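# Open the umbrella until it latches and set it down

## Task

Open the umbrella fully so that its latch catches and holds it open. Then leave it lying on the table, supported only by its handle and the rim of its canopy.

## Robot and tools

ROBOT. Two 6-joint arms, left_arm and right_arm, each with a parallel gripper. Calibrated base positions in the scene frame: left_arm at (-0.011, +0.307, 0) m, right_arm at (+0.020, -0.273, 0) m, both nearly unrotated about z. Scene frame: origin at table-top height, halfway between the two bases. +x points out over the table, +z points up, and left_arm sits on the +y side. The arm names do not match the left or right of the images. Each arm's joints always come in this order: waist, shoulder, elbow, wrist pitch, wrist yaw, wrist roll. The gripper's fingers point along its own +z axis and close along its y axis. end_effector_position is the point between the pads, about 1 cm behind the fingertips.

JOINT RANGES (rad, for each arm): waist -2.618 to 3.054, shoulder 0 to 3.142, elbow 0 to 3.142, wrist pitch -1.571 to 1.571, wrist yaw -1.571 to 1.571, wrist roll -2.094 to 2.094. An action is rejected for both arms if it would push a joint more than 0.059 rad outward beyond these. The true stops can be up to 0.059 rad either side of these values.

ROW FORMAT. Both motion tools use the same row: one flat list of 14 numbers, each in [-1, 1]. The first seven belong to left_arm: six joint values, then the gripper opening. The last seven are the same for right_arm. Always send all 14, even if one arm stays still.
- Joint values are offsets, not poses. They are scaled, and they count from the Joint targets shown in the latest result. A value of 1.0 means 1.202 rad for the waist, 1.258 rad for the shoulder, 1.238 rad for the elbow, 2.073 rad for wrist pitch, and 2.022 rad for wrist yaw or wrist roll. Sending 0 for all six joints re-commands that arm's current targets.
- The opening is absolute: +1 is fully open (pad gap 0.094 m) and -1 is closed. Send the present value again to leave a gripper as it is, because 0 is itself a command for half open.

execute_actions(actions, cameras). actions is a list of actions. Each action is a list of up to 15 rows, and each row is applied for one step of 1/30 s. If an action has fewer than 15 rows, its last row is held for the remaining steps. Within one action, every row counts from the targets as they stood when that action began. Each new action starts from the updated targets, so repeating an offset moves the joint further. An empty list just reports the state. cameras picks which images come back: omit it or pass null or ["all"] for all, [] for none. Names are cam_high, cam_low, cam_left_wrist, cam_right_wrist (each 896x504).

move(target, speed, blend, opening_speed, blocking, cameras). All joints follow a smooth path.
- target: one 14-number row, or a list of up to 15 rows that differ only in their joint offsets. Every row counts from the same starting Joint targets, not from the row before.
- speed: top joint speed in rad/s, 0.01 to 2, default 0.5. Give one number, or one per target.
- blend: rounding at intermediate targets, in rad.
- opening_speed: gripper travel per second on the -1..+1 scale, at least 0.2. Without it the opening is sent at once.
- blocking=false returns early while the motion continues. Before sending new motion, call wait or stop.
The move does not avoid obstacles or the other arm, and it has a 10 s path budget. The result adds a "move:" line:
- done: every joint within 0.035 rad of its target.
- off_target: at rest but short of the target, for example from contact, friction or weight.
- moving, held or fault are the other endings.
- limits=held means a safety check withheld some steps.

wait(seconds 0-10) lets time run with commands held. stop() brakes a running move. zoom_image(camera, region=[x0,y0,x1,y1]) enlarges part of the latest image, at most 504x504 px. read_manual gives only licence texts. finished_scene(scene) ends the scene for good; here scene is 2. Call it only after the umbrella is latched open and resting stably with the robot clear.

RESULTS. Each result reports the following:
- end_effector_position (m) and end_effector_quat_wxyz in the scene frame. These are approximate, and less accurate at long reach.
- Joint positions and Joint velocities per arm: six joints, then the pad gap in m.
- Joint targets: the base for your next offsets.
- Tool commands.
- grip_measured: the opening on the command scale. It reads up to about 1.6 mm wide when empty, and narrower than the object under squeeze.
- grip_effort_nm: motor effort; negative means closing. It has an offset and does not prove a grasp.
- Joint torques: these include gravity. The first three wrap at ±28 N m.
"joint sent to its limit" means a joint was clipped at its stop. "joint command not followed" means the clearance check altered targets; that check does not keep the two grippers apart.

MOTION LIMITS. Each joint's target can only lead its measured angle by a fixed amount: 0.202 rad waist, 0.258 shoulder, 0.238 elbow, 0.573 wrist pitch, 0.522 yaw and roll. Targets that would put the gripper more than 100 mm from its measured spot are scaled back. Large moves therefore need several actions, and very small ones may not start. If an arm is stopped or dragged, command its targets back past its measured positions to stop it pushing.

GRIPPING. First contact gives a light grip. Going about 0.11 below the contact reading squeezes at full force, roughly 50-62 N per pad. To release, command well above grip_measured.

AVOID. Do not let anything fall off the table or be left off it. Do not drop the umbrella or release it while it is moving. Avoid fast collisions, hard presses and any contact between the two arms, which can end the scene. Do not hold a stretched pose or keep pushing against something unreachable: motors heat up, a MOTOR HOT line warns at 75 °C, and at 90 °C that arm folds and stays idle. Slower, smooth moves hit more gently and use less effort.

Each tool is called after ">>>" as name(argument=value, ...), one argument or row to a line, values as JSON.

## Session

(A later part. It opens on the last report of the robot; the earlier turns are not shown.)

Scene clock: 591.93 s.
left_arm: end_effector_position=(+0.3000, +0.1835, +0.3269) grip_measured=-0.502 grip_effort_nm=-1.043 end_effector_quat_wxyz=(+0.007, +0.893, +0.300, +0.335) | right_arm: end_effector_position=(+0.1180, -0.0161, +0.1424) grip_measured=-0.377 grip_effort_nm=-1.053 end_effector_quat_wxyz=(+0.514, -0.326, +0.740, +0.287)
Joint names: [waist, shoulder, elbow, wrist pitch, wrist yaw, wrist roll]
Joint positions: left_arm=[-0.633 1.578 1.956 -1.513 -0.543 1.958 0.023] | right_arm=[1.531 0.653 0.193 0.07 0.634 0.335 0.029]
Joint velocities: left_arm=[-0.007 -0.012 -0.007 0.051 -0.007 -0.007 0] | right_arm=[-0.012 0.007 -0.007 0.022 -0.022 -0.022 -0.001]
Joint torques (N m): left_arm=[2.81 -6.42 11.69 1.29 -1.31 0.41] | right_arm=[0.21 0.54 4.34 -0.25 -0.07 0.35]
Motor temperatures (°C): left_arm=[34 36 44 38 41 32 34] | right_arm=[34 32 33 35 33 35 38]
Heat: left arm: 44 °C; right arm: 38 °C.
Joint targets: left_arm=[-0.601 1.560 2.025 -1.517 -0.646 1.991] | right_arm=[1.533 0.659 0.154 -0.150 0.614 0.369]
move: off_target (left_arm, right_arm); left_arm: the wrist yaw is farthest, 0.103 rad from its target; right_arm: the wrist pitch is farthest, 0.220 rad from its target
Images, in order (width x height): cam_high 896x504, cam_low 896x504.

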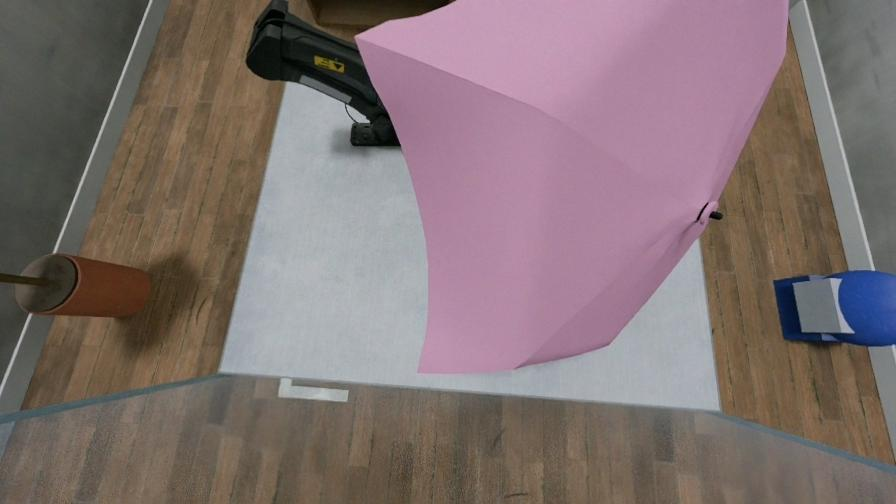

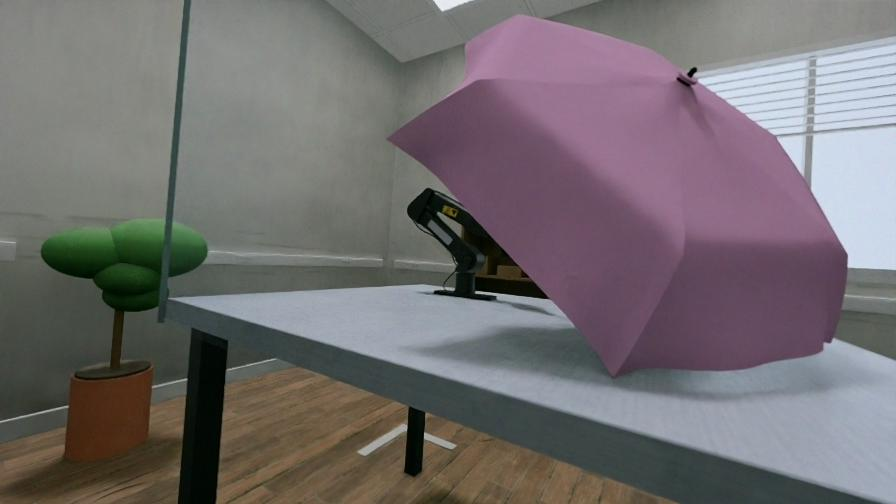

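>>> move(
  target=[0.0682, 0.0119, 0.0485, -0.0068, -0.0608, 0.025, -0.6, 0, 0, 0, -0.0675, 0, 0, -0.6],
  speed=0.12,
  cameras=["cam_high", "cam_low"],
)

Scene clock: 594.43 s.
left_arm: end_effector_position=(+0.3064, +0.1985, +0.3403) grip_measured=-0.502 grip_effort_nm=-1.038 end_effector_quat_wxyz=(+0.003, +0.889, +0.305, +0.343) | right_arm: end_effector_position=(+0.1180, -0.0146, +0.1492) grip_measured=-0.377 grip_effort_nm=-1.057 end_effector_quat_wxyz=(+0.516, -0.331, +0.737, +0.284)
Joint names: [waist, shoulder, elbow, wrist pitch, wrist yaw, wrist roll]
Joint positions: left_arm=[-0.584 1.588 2.019 -1.536 -0.544 2.003 0.023] | right_arm=[1.531 0.653 0.218 0.047 0.634 0.319 0.029]
Joint velocities: left_arm=[0.002 -0.002 0.002 0.022 0.037 0.007 0.001] | right_arm=[0.002 -0.007 -0.012 -0.007 -0.11 -0.037 0]
Joint torques (N m): left_arm=[5.65 -6.02 11.26 1.41 -2.51 0.48] | right_arm=[0.2 0.55 2.26 -1.32 -0.06 0.51]
Motor temperatures (°C): left_arm=[35 36 44 38 42 32 34] | right_arm=[34 32 33 35 33 35 38]
Heat: left arm: 44 °C; right arm: 38 °C.
Joint targets: left_arm=[-0.519 1.575 2.085 -1.531 -0.769 2.041] | right_arm=[1.533 0.659 0.155 -0.286 0.615 0.368]
move: off_target (left_arm, right_arm); left_arm: the wrist yaw is farthest, 0.225 rad from its target; right_arm: the wrist pitch is farthest, 0.337 rad from its target
Images, in order (width x height): cam_high 896x504, cam_low 896x504.

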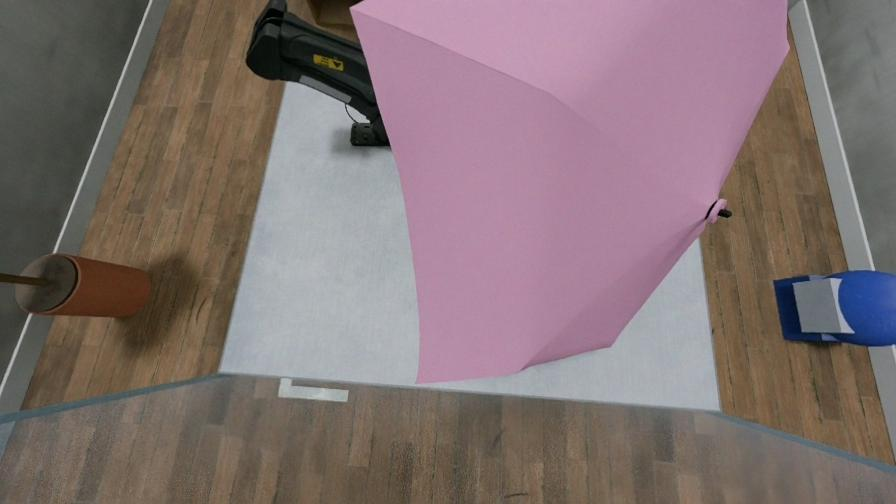

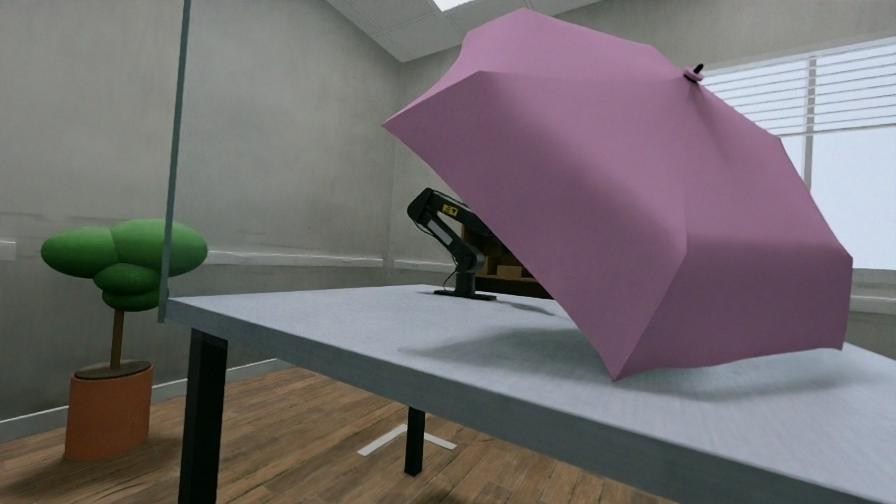

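>>> move(
  target=[0.0682, 0.0119, 0.0485, -0.0068, -0.0608, 0.022, -0.6, 0, 0, 0, -0.0675, 0, 0, -0.6],
  speed=0.12,
  cameras=["cam_high", "cam_low"],
)

Scene clock: 597.30 s.
left_arm: end_effector_position=(+0.3167, +0.2324, +0.3668) grip_measured=-0.496 grip_effort_nm=-1.038 end_effector_quat_wxyz=(-0.019, +0.866, +0.324, +0.379) | right_arm: end_effector_position=(+0.1173, -0.0186, +0.1425) grip_measured=-0.377 grip_effort_nm=-1.062 end_effector_quat_wxyz=(+0.509, -0.353, +0.740, +0.262)
Joint names: [waist, shoulder, elbow, wrist pitch, wrist yaw, wrist roll]
Joint positions: left_arm=[-0.505 1.595 2.104 -1.552 -0.603 2.062 0.024] | right_arm=[1.531 0.648 0.233 -0.026 0.629 0.3 0.029]
Joint velocities: left_arm=[0.007 -0.002 -0.002 -0.037 0.022 -0.022 0] | right_arm=[-0.017 0.007 0.002 0.022 0.022 -0.066 0]
Joint torques (N m): left_arm=[5.97 -5.23 8.92 1.55 -3.14 0.32] | right_arm=[0.13 0.83 2.29 -1.31 0.05 0.57]
Motor temperatures (°C): left_arm=[35 36 44 38 43 32 35] | right_arm=[34 32 33 36 33 35 38]
Heat: left arm: 44 °C; right arm: 38 °C.
Joint targets: left_arm=[-0.437 1.590 2.145 -1.545 -0.891 2.086] | right_arm=[1.533 0.657 0.169 -0.356 0.617 0.356]
move: off_target (left_arm, right_arm); left_arm: the wrist yaw is farthest, 0.289 rad from its target; right_arm: the wrist pitch is farthest, 0.400 rad from its target
Images, in order (width x height): cam_high 896x504, cam_low 896x504.

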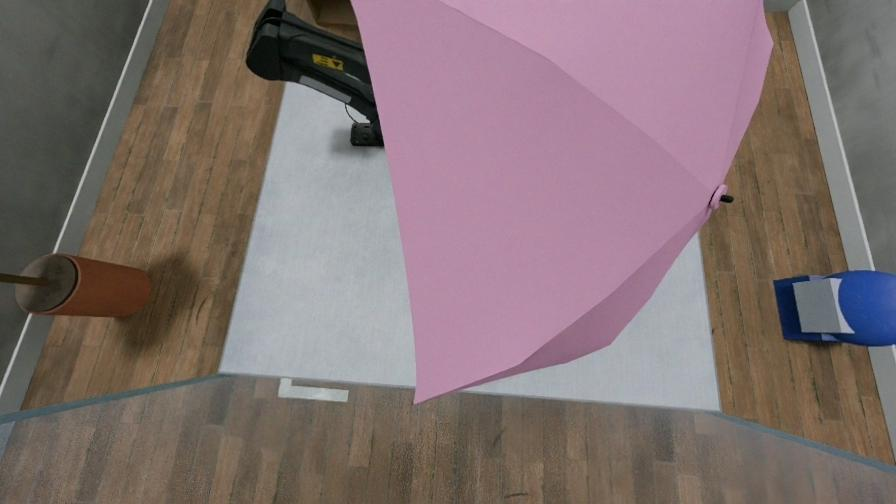

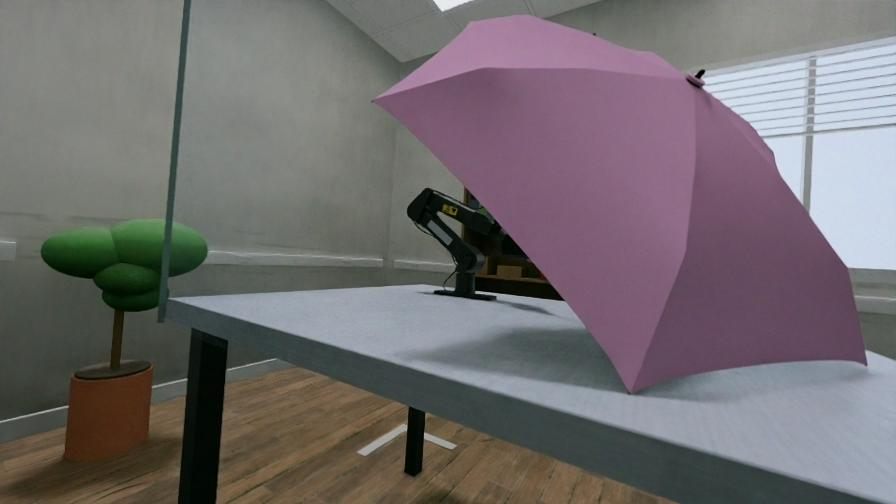

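>>> move(
  target=[-0.04, 0, 0, 0, 0.1, 0, -0.6, 0, 0, 0, 0.1, 0, 0, -0.6],
  speed=0.15,
)

Scene clock: 601.00 s.
left_arm: end_effector_position=(+0.3166, +0.2307, +0.3665) grip_measured=-0.496 grip_effort_nm=-1.038 end_effector_quat_wxyz=(-0.015, +0.868, +0.322, +0.377) | right_arm: end_effector_position=(+0.1172, -0.0172, +0.1436) grip_measured=-0.377 grip_effort_nm=-1.062 end_effector_quat_wxyz=(+0.512, -0.348, +0.738, +0.270)
Joint names: [waist, shoulder, elbow, wrist pitch, wrist yaw, wrist roll]
Joint positions: left_arm=[-0.505 1.595 2.106 -1.551 -0.593 2.066 0.024] | right_arm=[1.531 0.648 0.221 0.007 0.628 0.302 0.029]
Joint velocities: left_arm=[-0.002 0.017 0.012 -0.007 -0.037 0.022 0] | right_arm=[-0.022 -0.012 -0.007 -0.037 -0.037 -0.022 0]
Joint torques (N m): left_arm=[1.81 -5.22 8.83 1.54 -1.26 0.27] | right_arm=[0.14 0.85 3.28 0.34 0.04 0.55]
Motor temperatures (°C): left_arm=[35 36 44 38 45 32 35] | right_arm=[34 32 33 36 33 35 38]
Heat: left arm: 45 °C; right arm: 38 °C.
Joint targets: left_arm=[-0.485 1.590 2.145 -1.545 -0.689 2.086] | right_arm=[1.533 0.657 0.169 -0.149 0.617 0.356]
move: off_target (left_arm, right_arm); left_arm: the wrist yaw is farthest, 0.096 rad from its target; right_arm: the wrist pitch is farthest, 0.155 rad from its target

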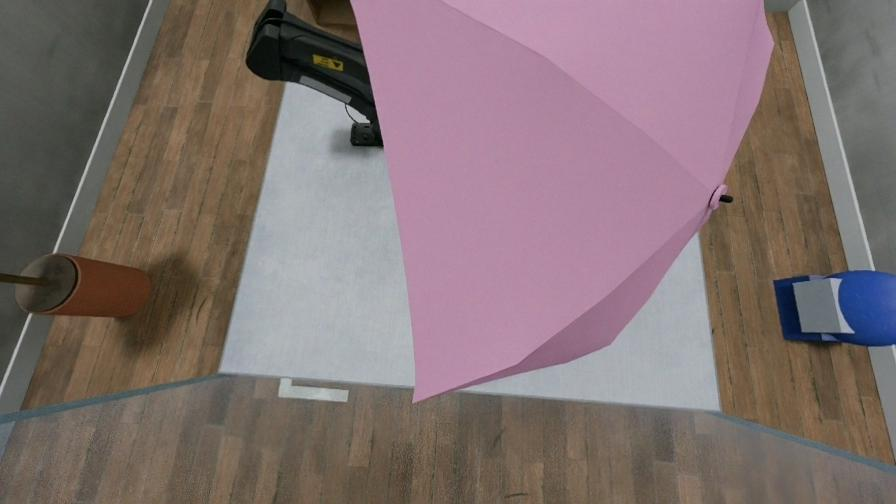

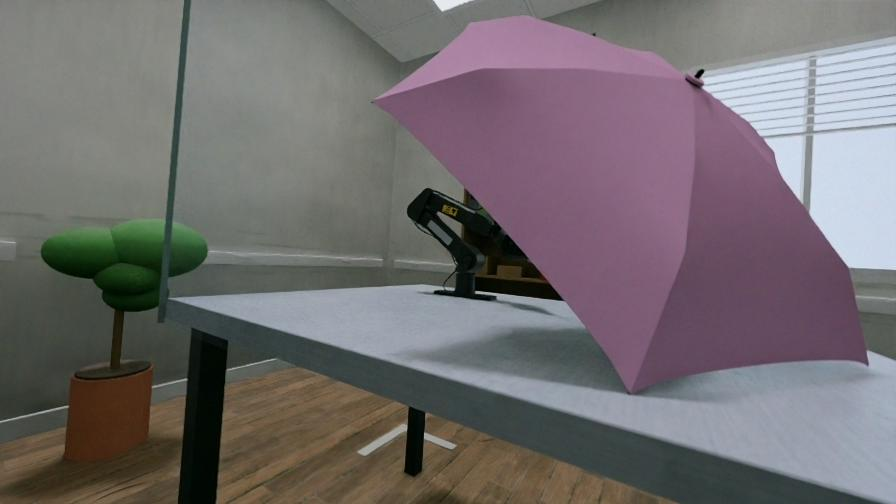

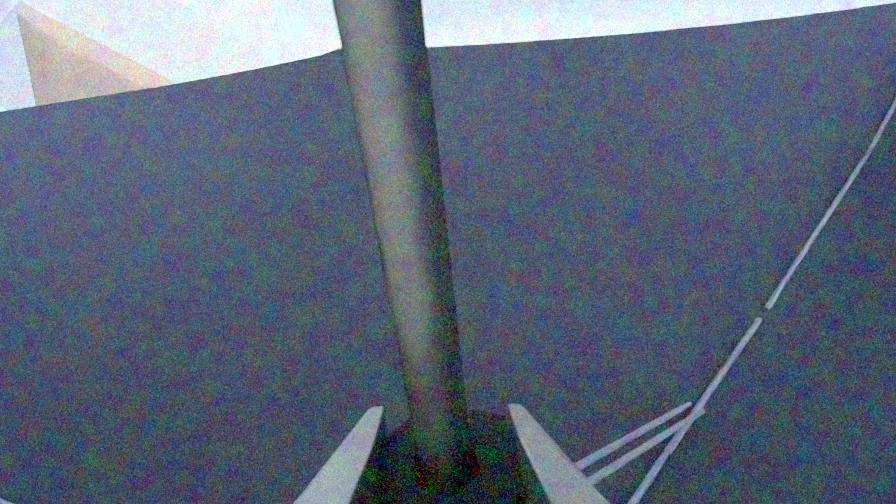

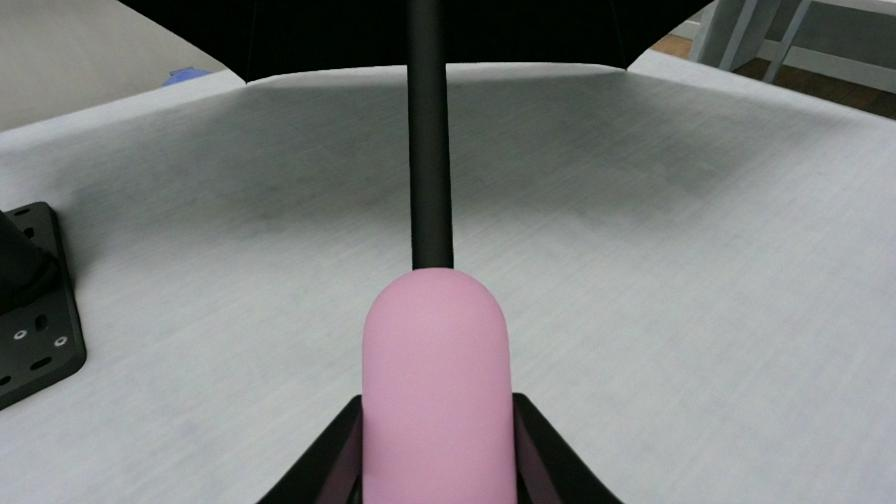

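>>> move(
  target=[-0.02, 0, 0, 0, 0.05, 0, -0.6, 0, 0, 0, 0.055, 0, 0, -0.6],
  speed=0.15,
)

Scene clock: 603.50 s.
left_arm: end_effector_position=(+0.3163, +0.2291, +0.3664) grip_measured=-0.496 grip_effort_nm=-1.038 end_effector_quat_wxyz=(-0.014, +0.869, +0.320, +0.377) | right_arm: end_effector_position=(+0.1172, -0.0165, +0.1434) grip_measured=-0.377 grip_effort_nm=-1.067 end_effector_quat_wxyz=(+0.515, -0.344, +0.736, +0.276)
Joint names: [waist, shoulder, elbow, wrist pitch, wrist yaw, wrist roll]
Joint positions: left_arm=[-0.51 1.595 2.106 -1.551 -0.592 2.067 0.024] | right_arm=[1.531 0.648 0.208 0.035 0.628 0.301 0.029]
Joint velocities: left_arm=[-0.007 0.002 0.002 -0.007 0.007 0.007 0] | right_arm=[-0.007 -0.007 -0.002 -0.11 -0.051 -0.007 -0.001]
Joint torques (N m): left_arm=[0.12 -5.2 8.81 1.54 -0.28 0.26] | right_arm=[0.2 0.83 4.3 1.09 0.04 0.56]
Motor temperatures (°C): left_arm=[35 36 44 38 44 32 35] | right_arm=[34 32 33 36 33 35 38]
Heat: left arm: 44 °C; right arm: 38 °C.
Joint targets: left_arm=[-0.509 1.590 2.145 -1.545 -0.588 2.086] | right_arm=[1.533 0.657 0.169 -0.035 0.617 0.356]
move: off_target (left_arm, right_arm); left_arm: the elbow is farthest, 0.039 rad from its target; right_arm: the wrist pitch is farthest, 0.070 rad from its target

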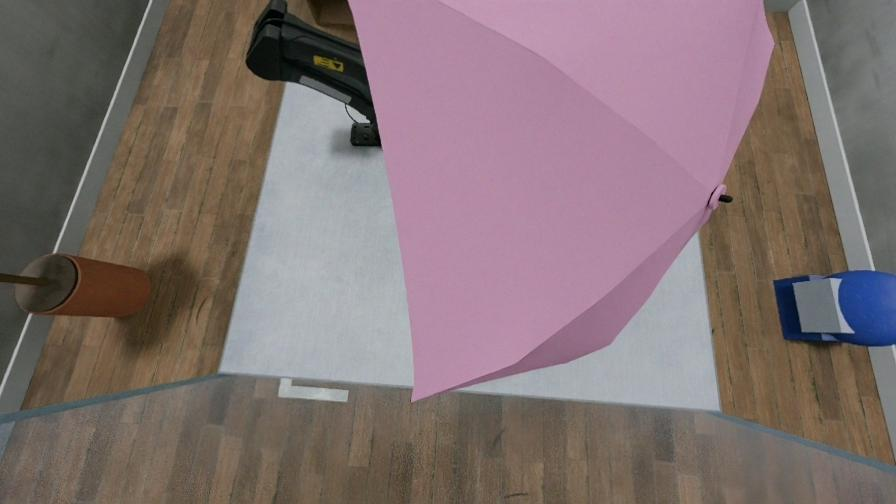

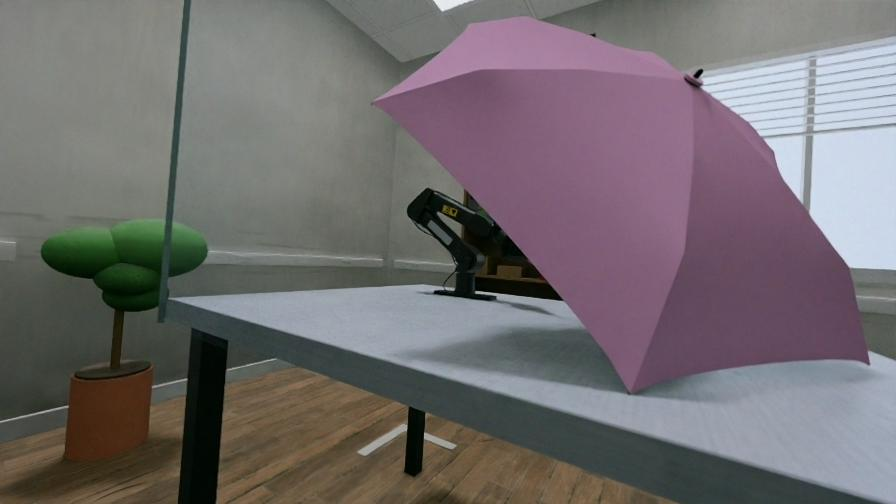

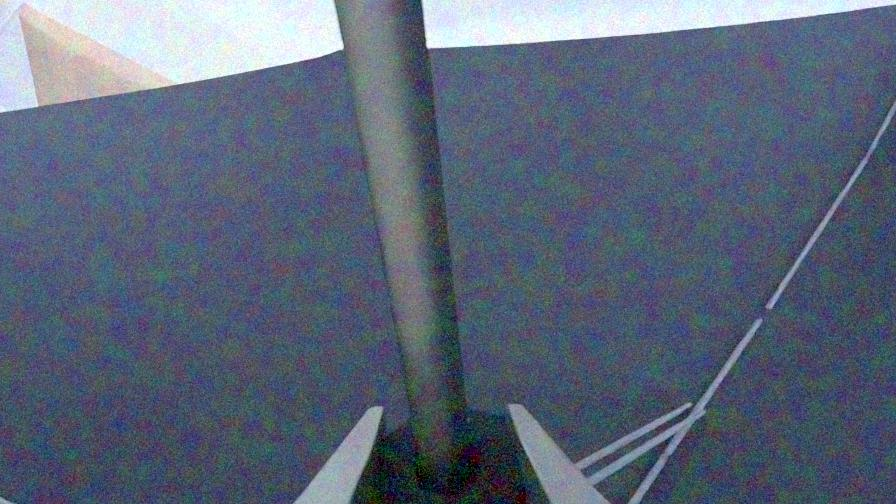

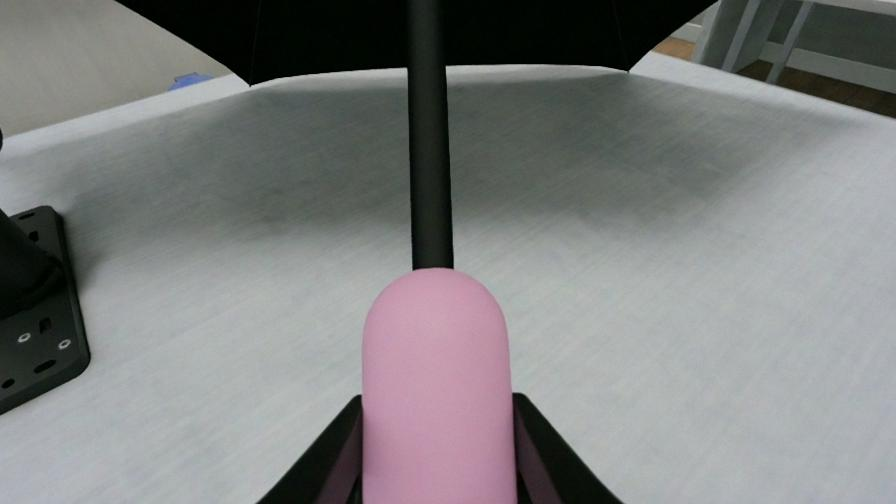

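>>> move(
  target=[-0.035, 0, 0, 0, 0.06, 0, -0.6, 0, 0, 0, 0.06, 0, 0, -0.6],
  speed=0.15,
  cameras=["cam_high"],
)

Scene clock: 608.47 s.
left_arm: end_effector_position=(+0.3151, +0.2237, +0.3659) grip_measured=-0.496 grip_effort_nm=-1.033 end_effector_quat_wxyz=(-0.011, +0.873, +0.312, +0.375) | right_arm: end_effector_position=(+0.1171, -0.0149, +0.1439) grip_measured=-0.377 grip_effort_nm=-1.057 end_effector_quat_wxyz=(+0.518, -0.340, +0.733, +0.282)
Joint names: [waist, shoulder, elbow, wrist pitch, wrist yaw, wrist roll]
Joint positions: left_arm=[-0.524 1.596 2.106 -1.551 -0.589 2.069 0.024] | right_arm=[1.531 0.655 0.197 0.072 0.628 0.299 0.029]
Joint velocities: left_arm=[-0.007 -0.022 0.022 0.022 0.095 0.051 -0.001] | right_arm=[-0.012 -0.002 -0.007 -0.007 0.022 -0.007 0.001]
Joint torques (N m): left_arm=[-2.25 -5.33 8.81 1.54 0.88 0.24] | right_arm=[0.21 0.28 5.2 1.89 0.04 0.58]
Motor temperatures (°C): left_arm=[35 36 44 38 43 32 35] | right_arm=[34 32 33 36 33 35 38]
Heat: left arm: 44 °C; right arm: 38 °C.
Joint targets: left_arm=[-0.551 1.590 2.145 -1.545 -0.467 2.086] | right_arm=[1.533 0.657 0.169 0.090 0.617 0.356]
move: off_target (left_arm, right_arm); left_arm: the wrist yaw is farthest, 0.122 rad from its target; right_arm: the wrist roll is farthest, 0.057 rad from its target
Images, in order (width x height): cam_high 896x504.

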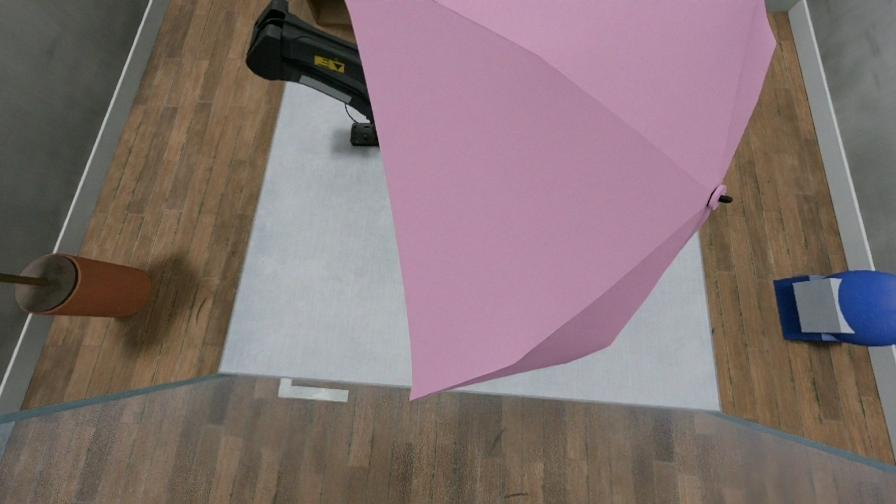

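>>> wait(
  seconds=0.1,
  cameras=["cam_left_wrist", "cam_right_wrist", "cam_low"],
)

>>> zoom_image(
  camera="cam_left_wrist",
  region=[280, 300, 680, 504],
)

Scene clock: 614.23 s.
left_arm: end_effector_position=(+0.3151, +0.2237, +0.3659) grip_measured=-0.496 grip_effort_nm=-1.043 end_effector_quat_wxyz=(-0.011, +0.873, +0.312, +0.375) | right_arm: end_effector_position=(+0.1171, -0.0149, +0.1439) grip_measured=-0.377 grip_effort_nm=-1.072 end_effector_quat_wxyz=(+0.518, -0.340, +0.733, +0.282)
Joint names: [waist, shoulder, elbow, wrist pitch, wrist yaw, wrist roll]
Joint positions: left_arm=[-0.524 1.596 2.106 -1.551 -0.589 2.069 0.024] | right_arm=[1.531 0.655 0.197 0.072 0.628 0.299 0.029]
Joint velocities: left_arm=[-0.017 -0.007 -0.002 -0.007 0.051 -0.022 -0.001] | right_arm=[0.012 0.002 -0.002 0.007 0.022 0.051 0]
Joint torques (N m): left_arm=[-2.25 -5.33 8.81 1.53 0.87 0.25] | right_arm=[0.16 0.21 5.2 1.9 0.03 0.57]
Motor temperatures (°C): left_arm=[35 36 45 38 43 32 35] | right_arm=[34 32 33 37 33 35 38]
Heat: left arm: 45 °C; right arm: 38 °C.
Joint targets: left_arm=[-0.551 1.590 2.145 -1.545 -0.467 2.086] | right_arm=[1.533 0.657 0.169 0.090 0.617 0.356]
Tool commands: left_gripper/opening=-0.6 right_gripper/opening=-0.6
wait: 0.10 s; at rest from the start
Images, in order (width x height): cam_low 896x504, cam_left_wrist 896x504, cam_right_wrist 896x504.

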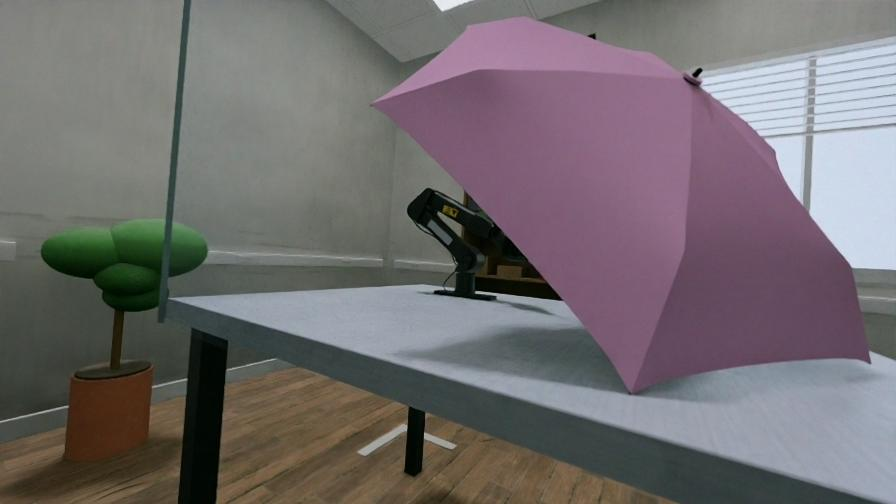

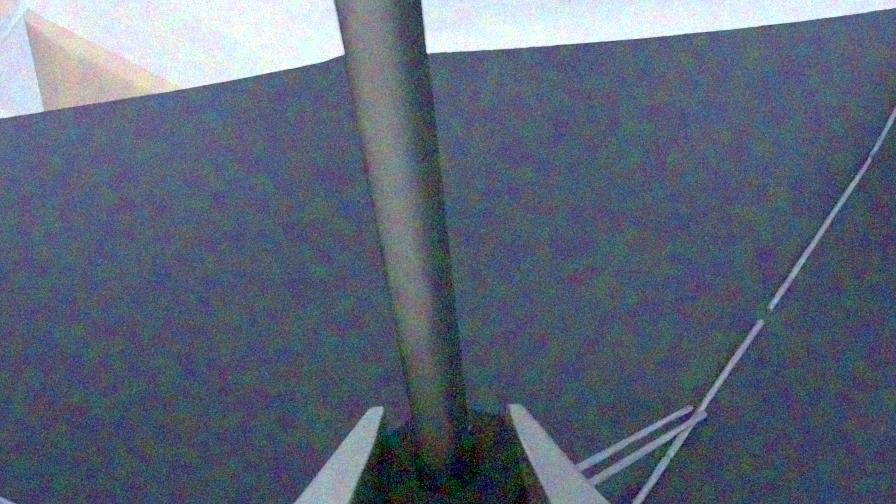

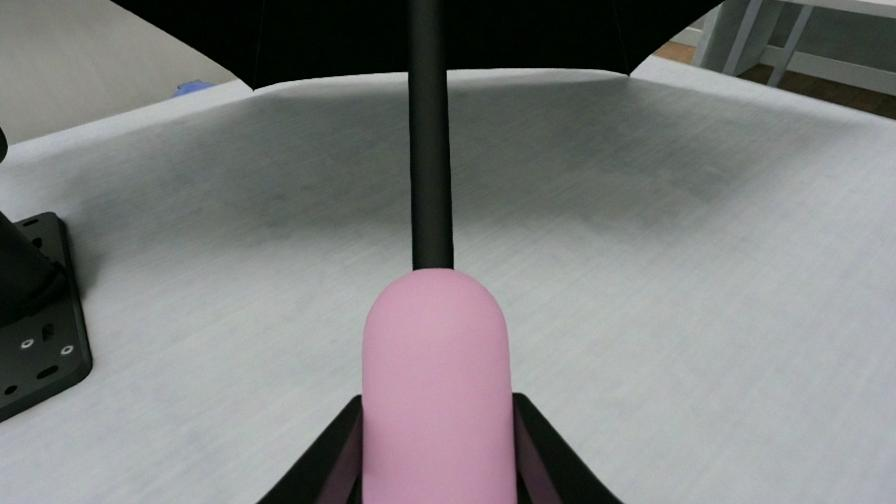

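Scaled by 1.260 from the camera's 896x504 image, which has a finer 1280x720 frame.

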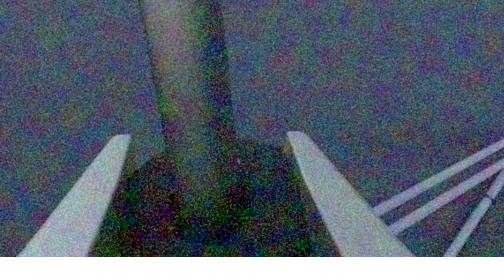

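>>> move(
  target=[0.105, 0, 0, 0, -0.24, 0, -0.6, 0, 0, 0, -0.25, 0, 0, -0.6],
  speed=0.25,
)

Scene clock: 649.17 s.
left_arm: end_effector_position=(+0.3171, +0.2325, +0.3673) grip_measured=-0.496 grip_effort_nm=-1.038 end_effector_quat_wxyz=(-0.023, +0.867, +0.321, +0.381) | right_arm: end_effector_position=(+0.1172, -0.0187, +0.1423) grip_measured=-0.377 grip_effort_nm=-1.072 end_effector_quat_wxyz=(+0.509, -0.353, +0.740, +0.262)
Joint names: [waist, shoulder, elbow, wrist pitch, wrist yaw, wrist roll]
Joint positions: left_arm=[-0.508 1.597 2.106 -1.553 -0.611 2.068 0.024] | right_arm=[1.531 0.646 0.231 -0.024 0.628 0.301 0.029]
Joint velocities: left_arm=[0.007 -0.002 -0.017 -0.081 -0.095 -0.037 -0.001] | right_arm=[-0.002 -0.007 0.002 -0.037 -0.022 0.022 0.002]
Joint torques (N m): left_arm=[7.28 -5.41 8.81 1.55 -3.67 0.25] | right_arm=[0.13 0.9 3.03 -1.49 0.06 0.49]
Motor temperatures (°C): left_arm=[35 36 45 38 42 32 35] | right_arm=[34 32 33 41 33 35 38]
Heat: left arm: 45 °C; right arm: 41 °C.
Joint targets: left_arm=[-0.425 1.590 2.145 -1.545 -0.952 2.086] | right_arm=[1.532 0.656 0.177 -0.375 0.619 0.349]
move: off_target (left_arm, right_arm); left_arm: the wrist yaw is farthest, 0.341 rad from its target; right_arm: the wrist pitch is farthest, 0.404 rad from its target

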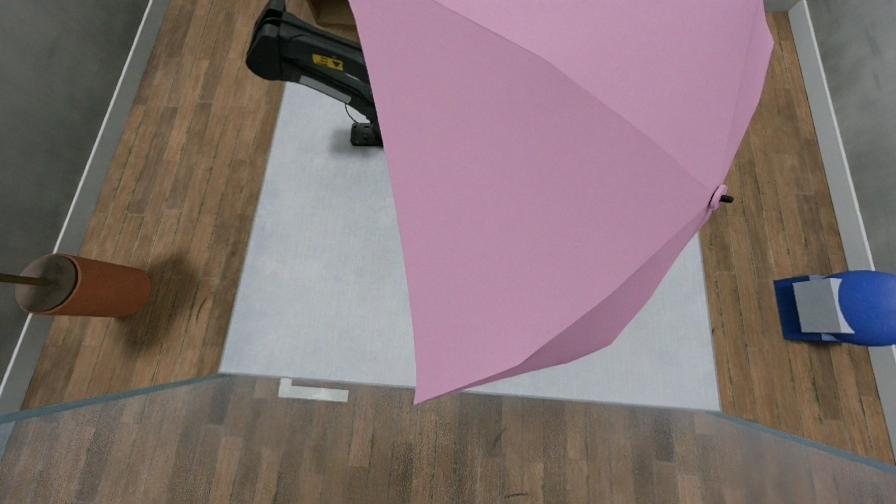

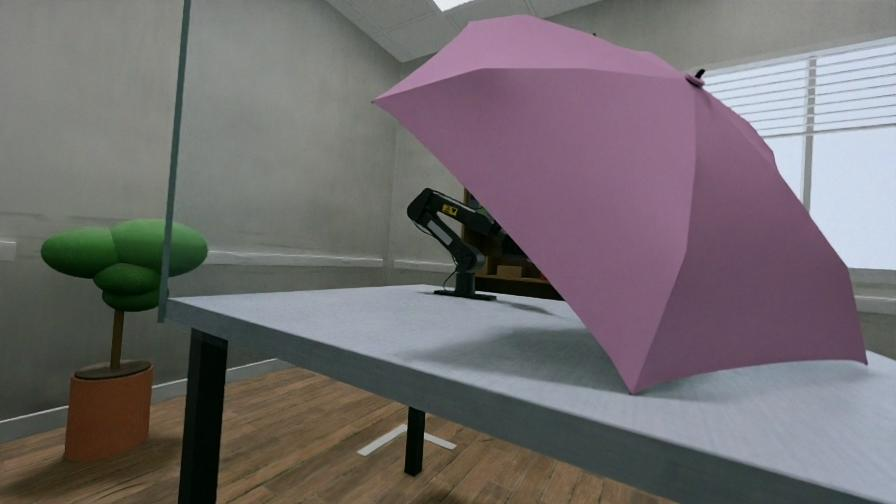

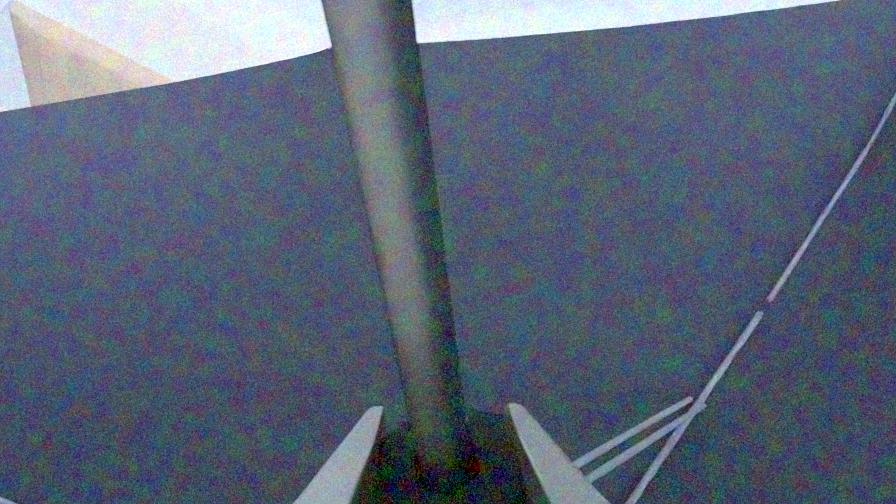

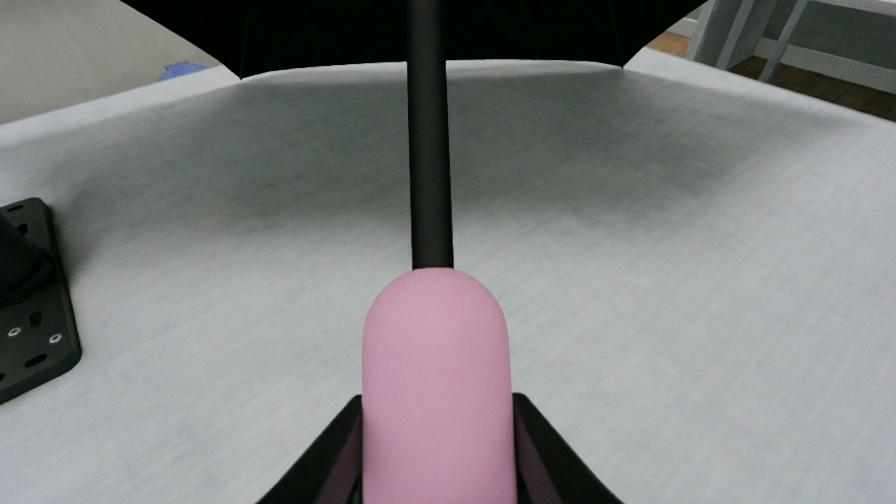

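>>> move(
  target=[-0.07, 0, 0, 0, 0.18, 0, -0.6, 0, 0, 0, 0.16, 0, 0, -0.6],
  speed=0.3,
)

>>> zoom_image(
  camera="cam_low",
  region=[440, 0, 740, 170],
)

Scene clock: 735.93 s.
left_arm: end_effector_position=(+0.3167, +0.2290, +0.3667) grip_measured=-0.496 grip_effort_nm=-1.043 end_effector_quat_wxyz=(-0.015, +0.870, +0.318, +0.377) | right_arm: end_effector_position=(+0.1172, -0.0167, +0.1443) grip_measured=-0.377 grip_effort_nm=-1.062 end_effector_quat_wxyz=(+0.514, -0.345, +0.736, +0.274)
Joint names: [waist, shoulder, elbow, wrist pitch, wrist yaw, wrist roll]
Joint positions: left_arm=[-0.51 1.597 2.108 -1.552 -0.594 2.07 0.024] | right_arm=[1.531 0.646 0.214 0.024 0.628 0.301 0.029]
Joint velocities: left_arm=[0.007 0.002 -0.027 -0.007 -0.007 0.007 0.001] | right_arm=[0.017 -0.017 0.002 0.022 -0.007 0.022 -0.001]
Joint torques (N m): left_arm=[0.14 -5.44 8.55 1.54 -0.26 0.23] | right_arm=[0.16 0.87 4.45 1.13 0.06 0.5]
Motor temperatures (°C): left_arm=[36 36 45 39 69 32 35] | right_arm=[34 32 32 41 33 35 38]
Heat: left arm: 69 °C; right arm: 41 °C.
Joint targets: left_arm=[-0.509 1.590 2.145 -1.545 -0.588 2.086] | right_arm=[1.532 0.656 0.177 -0.043 0.619 0.349]
move: off_target (left_arm, right_arm); left_arm: the elbow is farthest, 0.037 rad from its target; right_arm: the wrist pitch is farthest, 0.067 rad from its target

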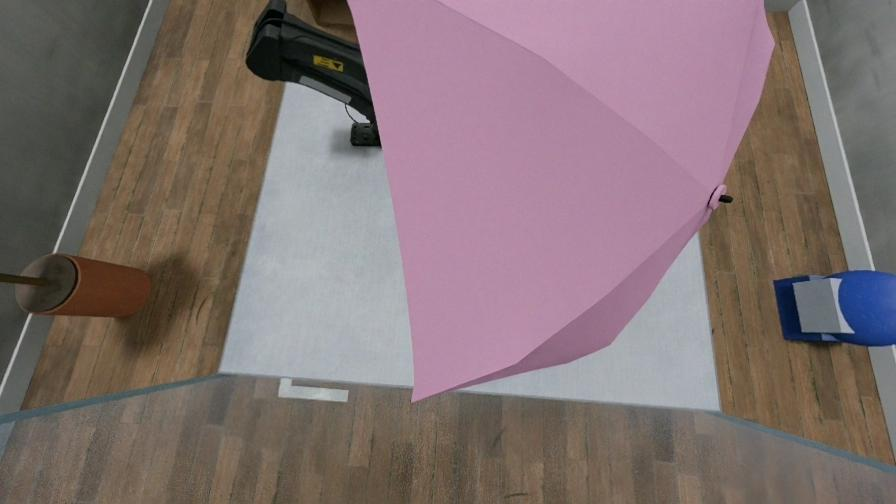

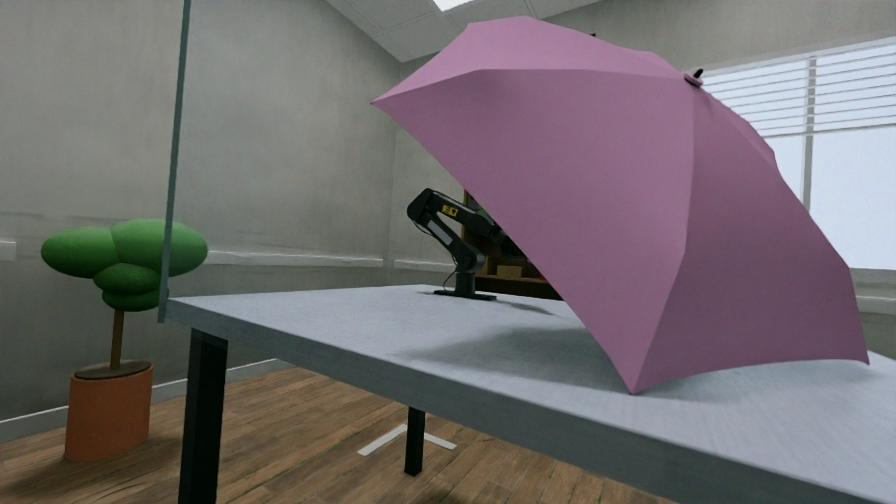

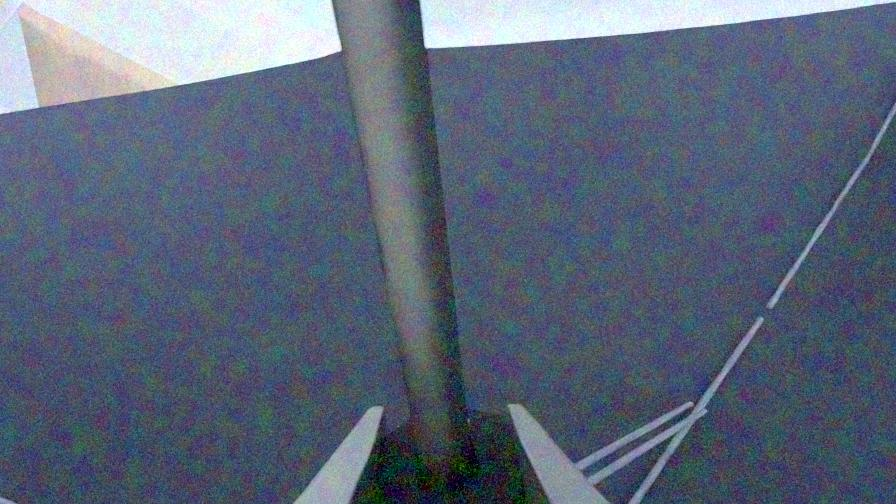

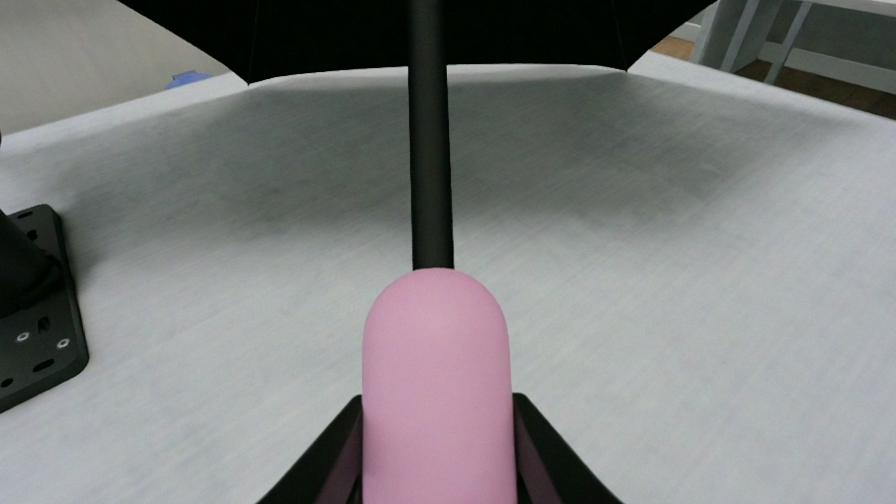

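Scaled by 1.680 from the camera's 896x504 image, which has a finer 1280x720 frame.

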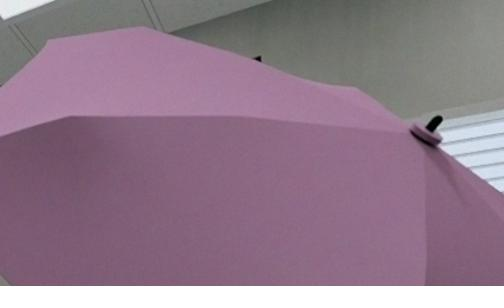

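>>> execute_actions(
  actions=[],
)

Scene clock: 750.23 s.
left_arm: end_effector_position=(+0.3167, +0.2290, +0.3667) grip_measured=-0.496 grip_effort_nm=-1.043 end_effector_quat_wxyz=(-0.015, +0.870, +0.318, +0.377) | right_arm: end_effector_position=(+0.1172, -0.0167, +0.1443) grip_measured=-0.377 grip_effort_nm=-1.067 end_effector_quat_wxyz=(+0.514, -0.345, +0.736, +0.274)
Joint names: [waist, shoulder, elbow, wrist pitch, wrist yaw, wrist roll]
Joint positions: left_arm=[-0.51 1.597 2.108 -1.552 -0.594 2.07 0.024] | right_arm=[1.531 0.646 0.214 0.024 0.628 0.301 0.029]
Joint velocities: left_arm=[0.012 0.002 -0.017 0.007 -0.022 -0.007 0.001] | right_arm=[-0.012 0.007 -0.002 -0.022 -0.022 -0.037 0]
Joint torques (N m): left_arm=[0.14 -5.39 8.57 1.54 -0.27 0.23] | right_arm=[0.14 0.91 4.46 1.11 0.04 0.49]
Motor temperatures (°C): left_arm=[36 36 44 39 59 32 35] | right_arm=[34 32 33 40 33 35 38]
Heat: left arm: 59 °C; right arm: 40 °C.
Joint targets: left_arm=[-0.509 1.590 2.145 -1.545 -0.588 2.086] | right_arm=[1.532 0.656 0.177 -0.043 0.619 0.349]
Tool commands: left_gripper/opening=-0.6 right_gripper/opening=-0.6

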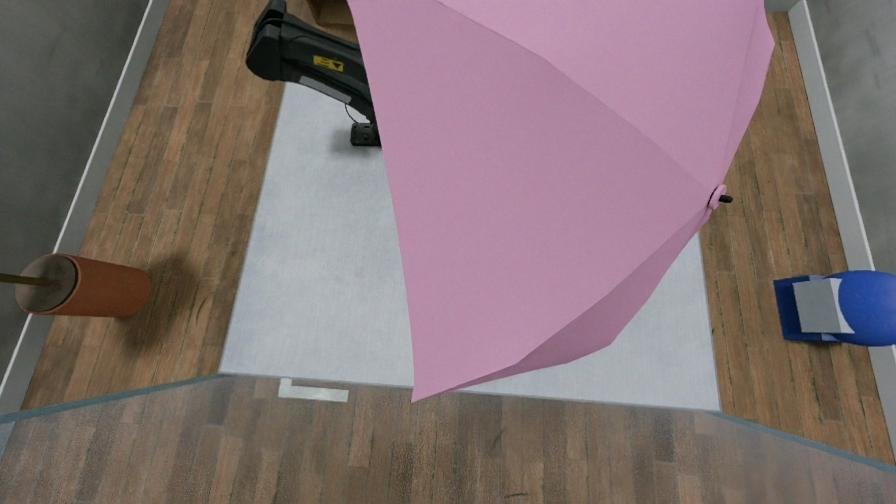

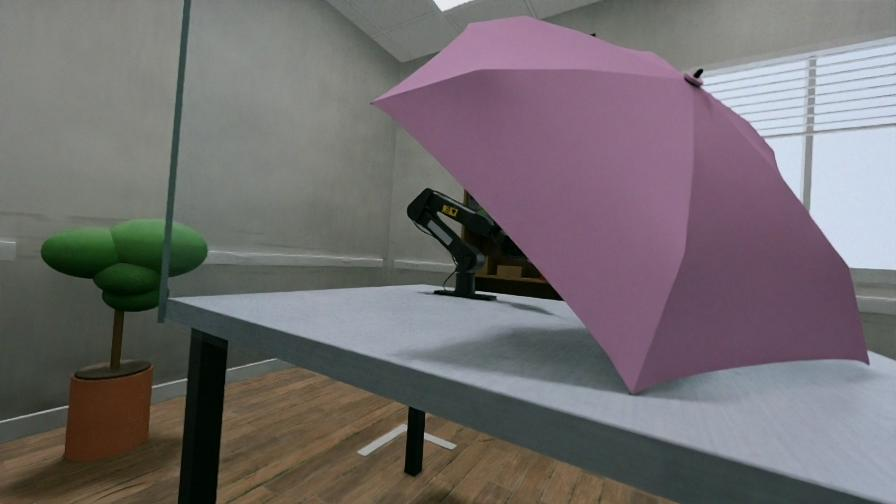

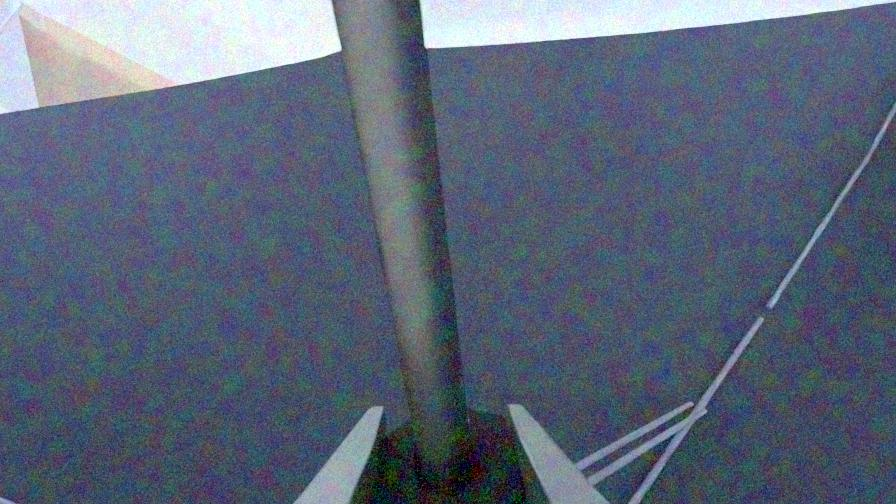

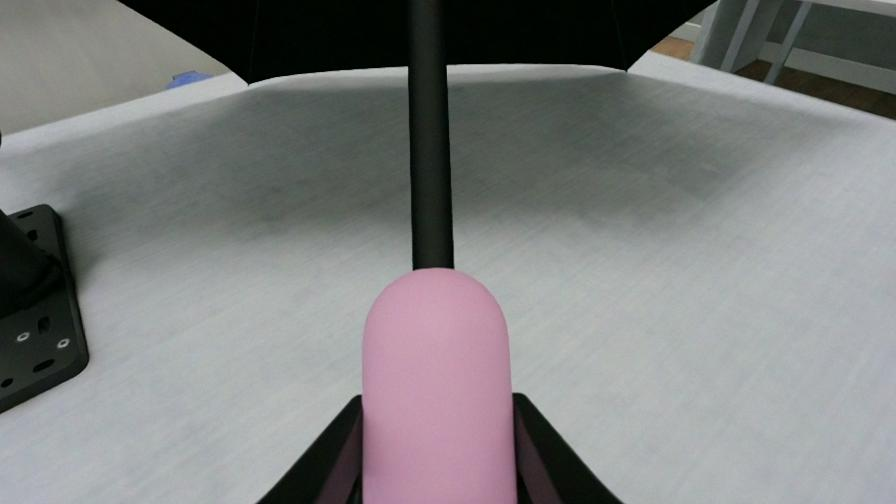

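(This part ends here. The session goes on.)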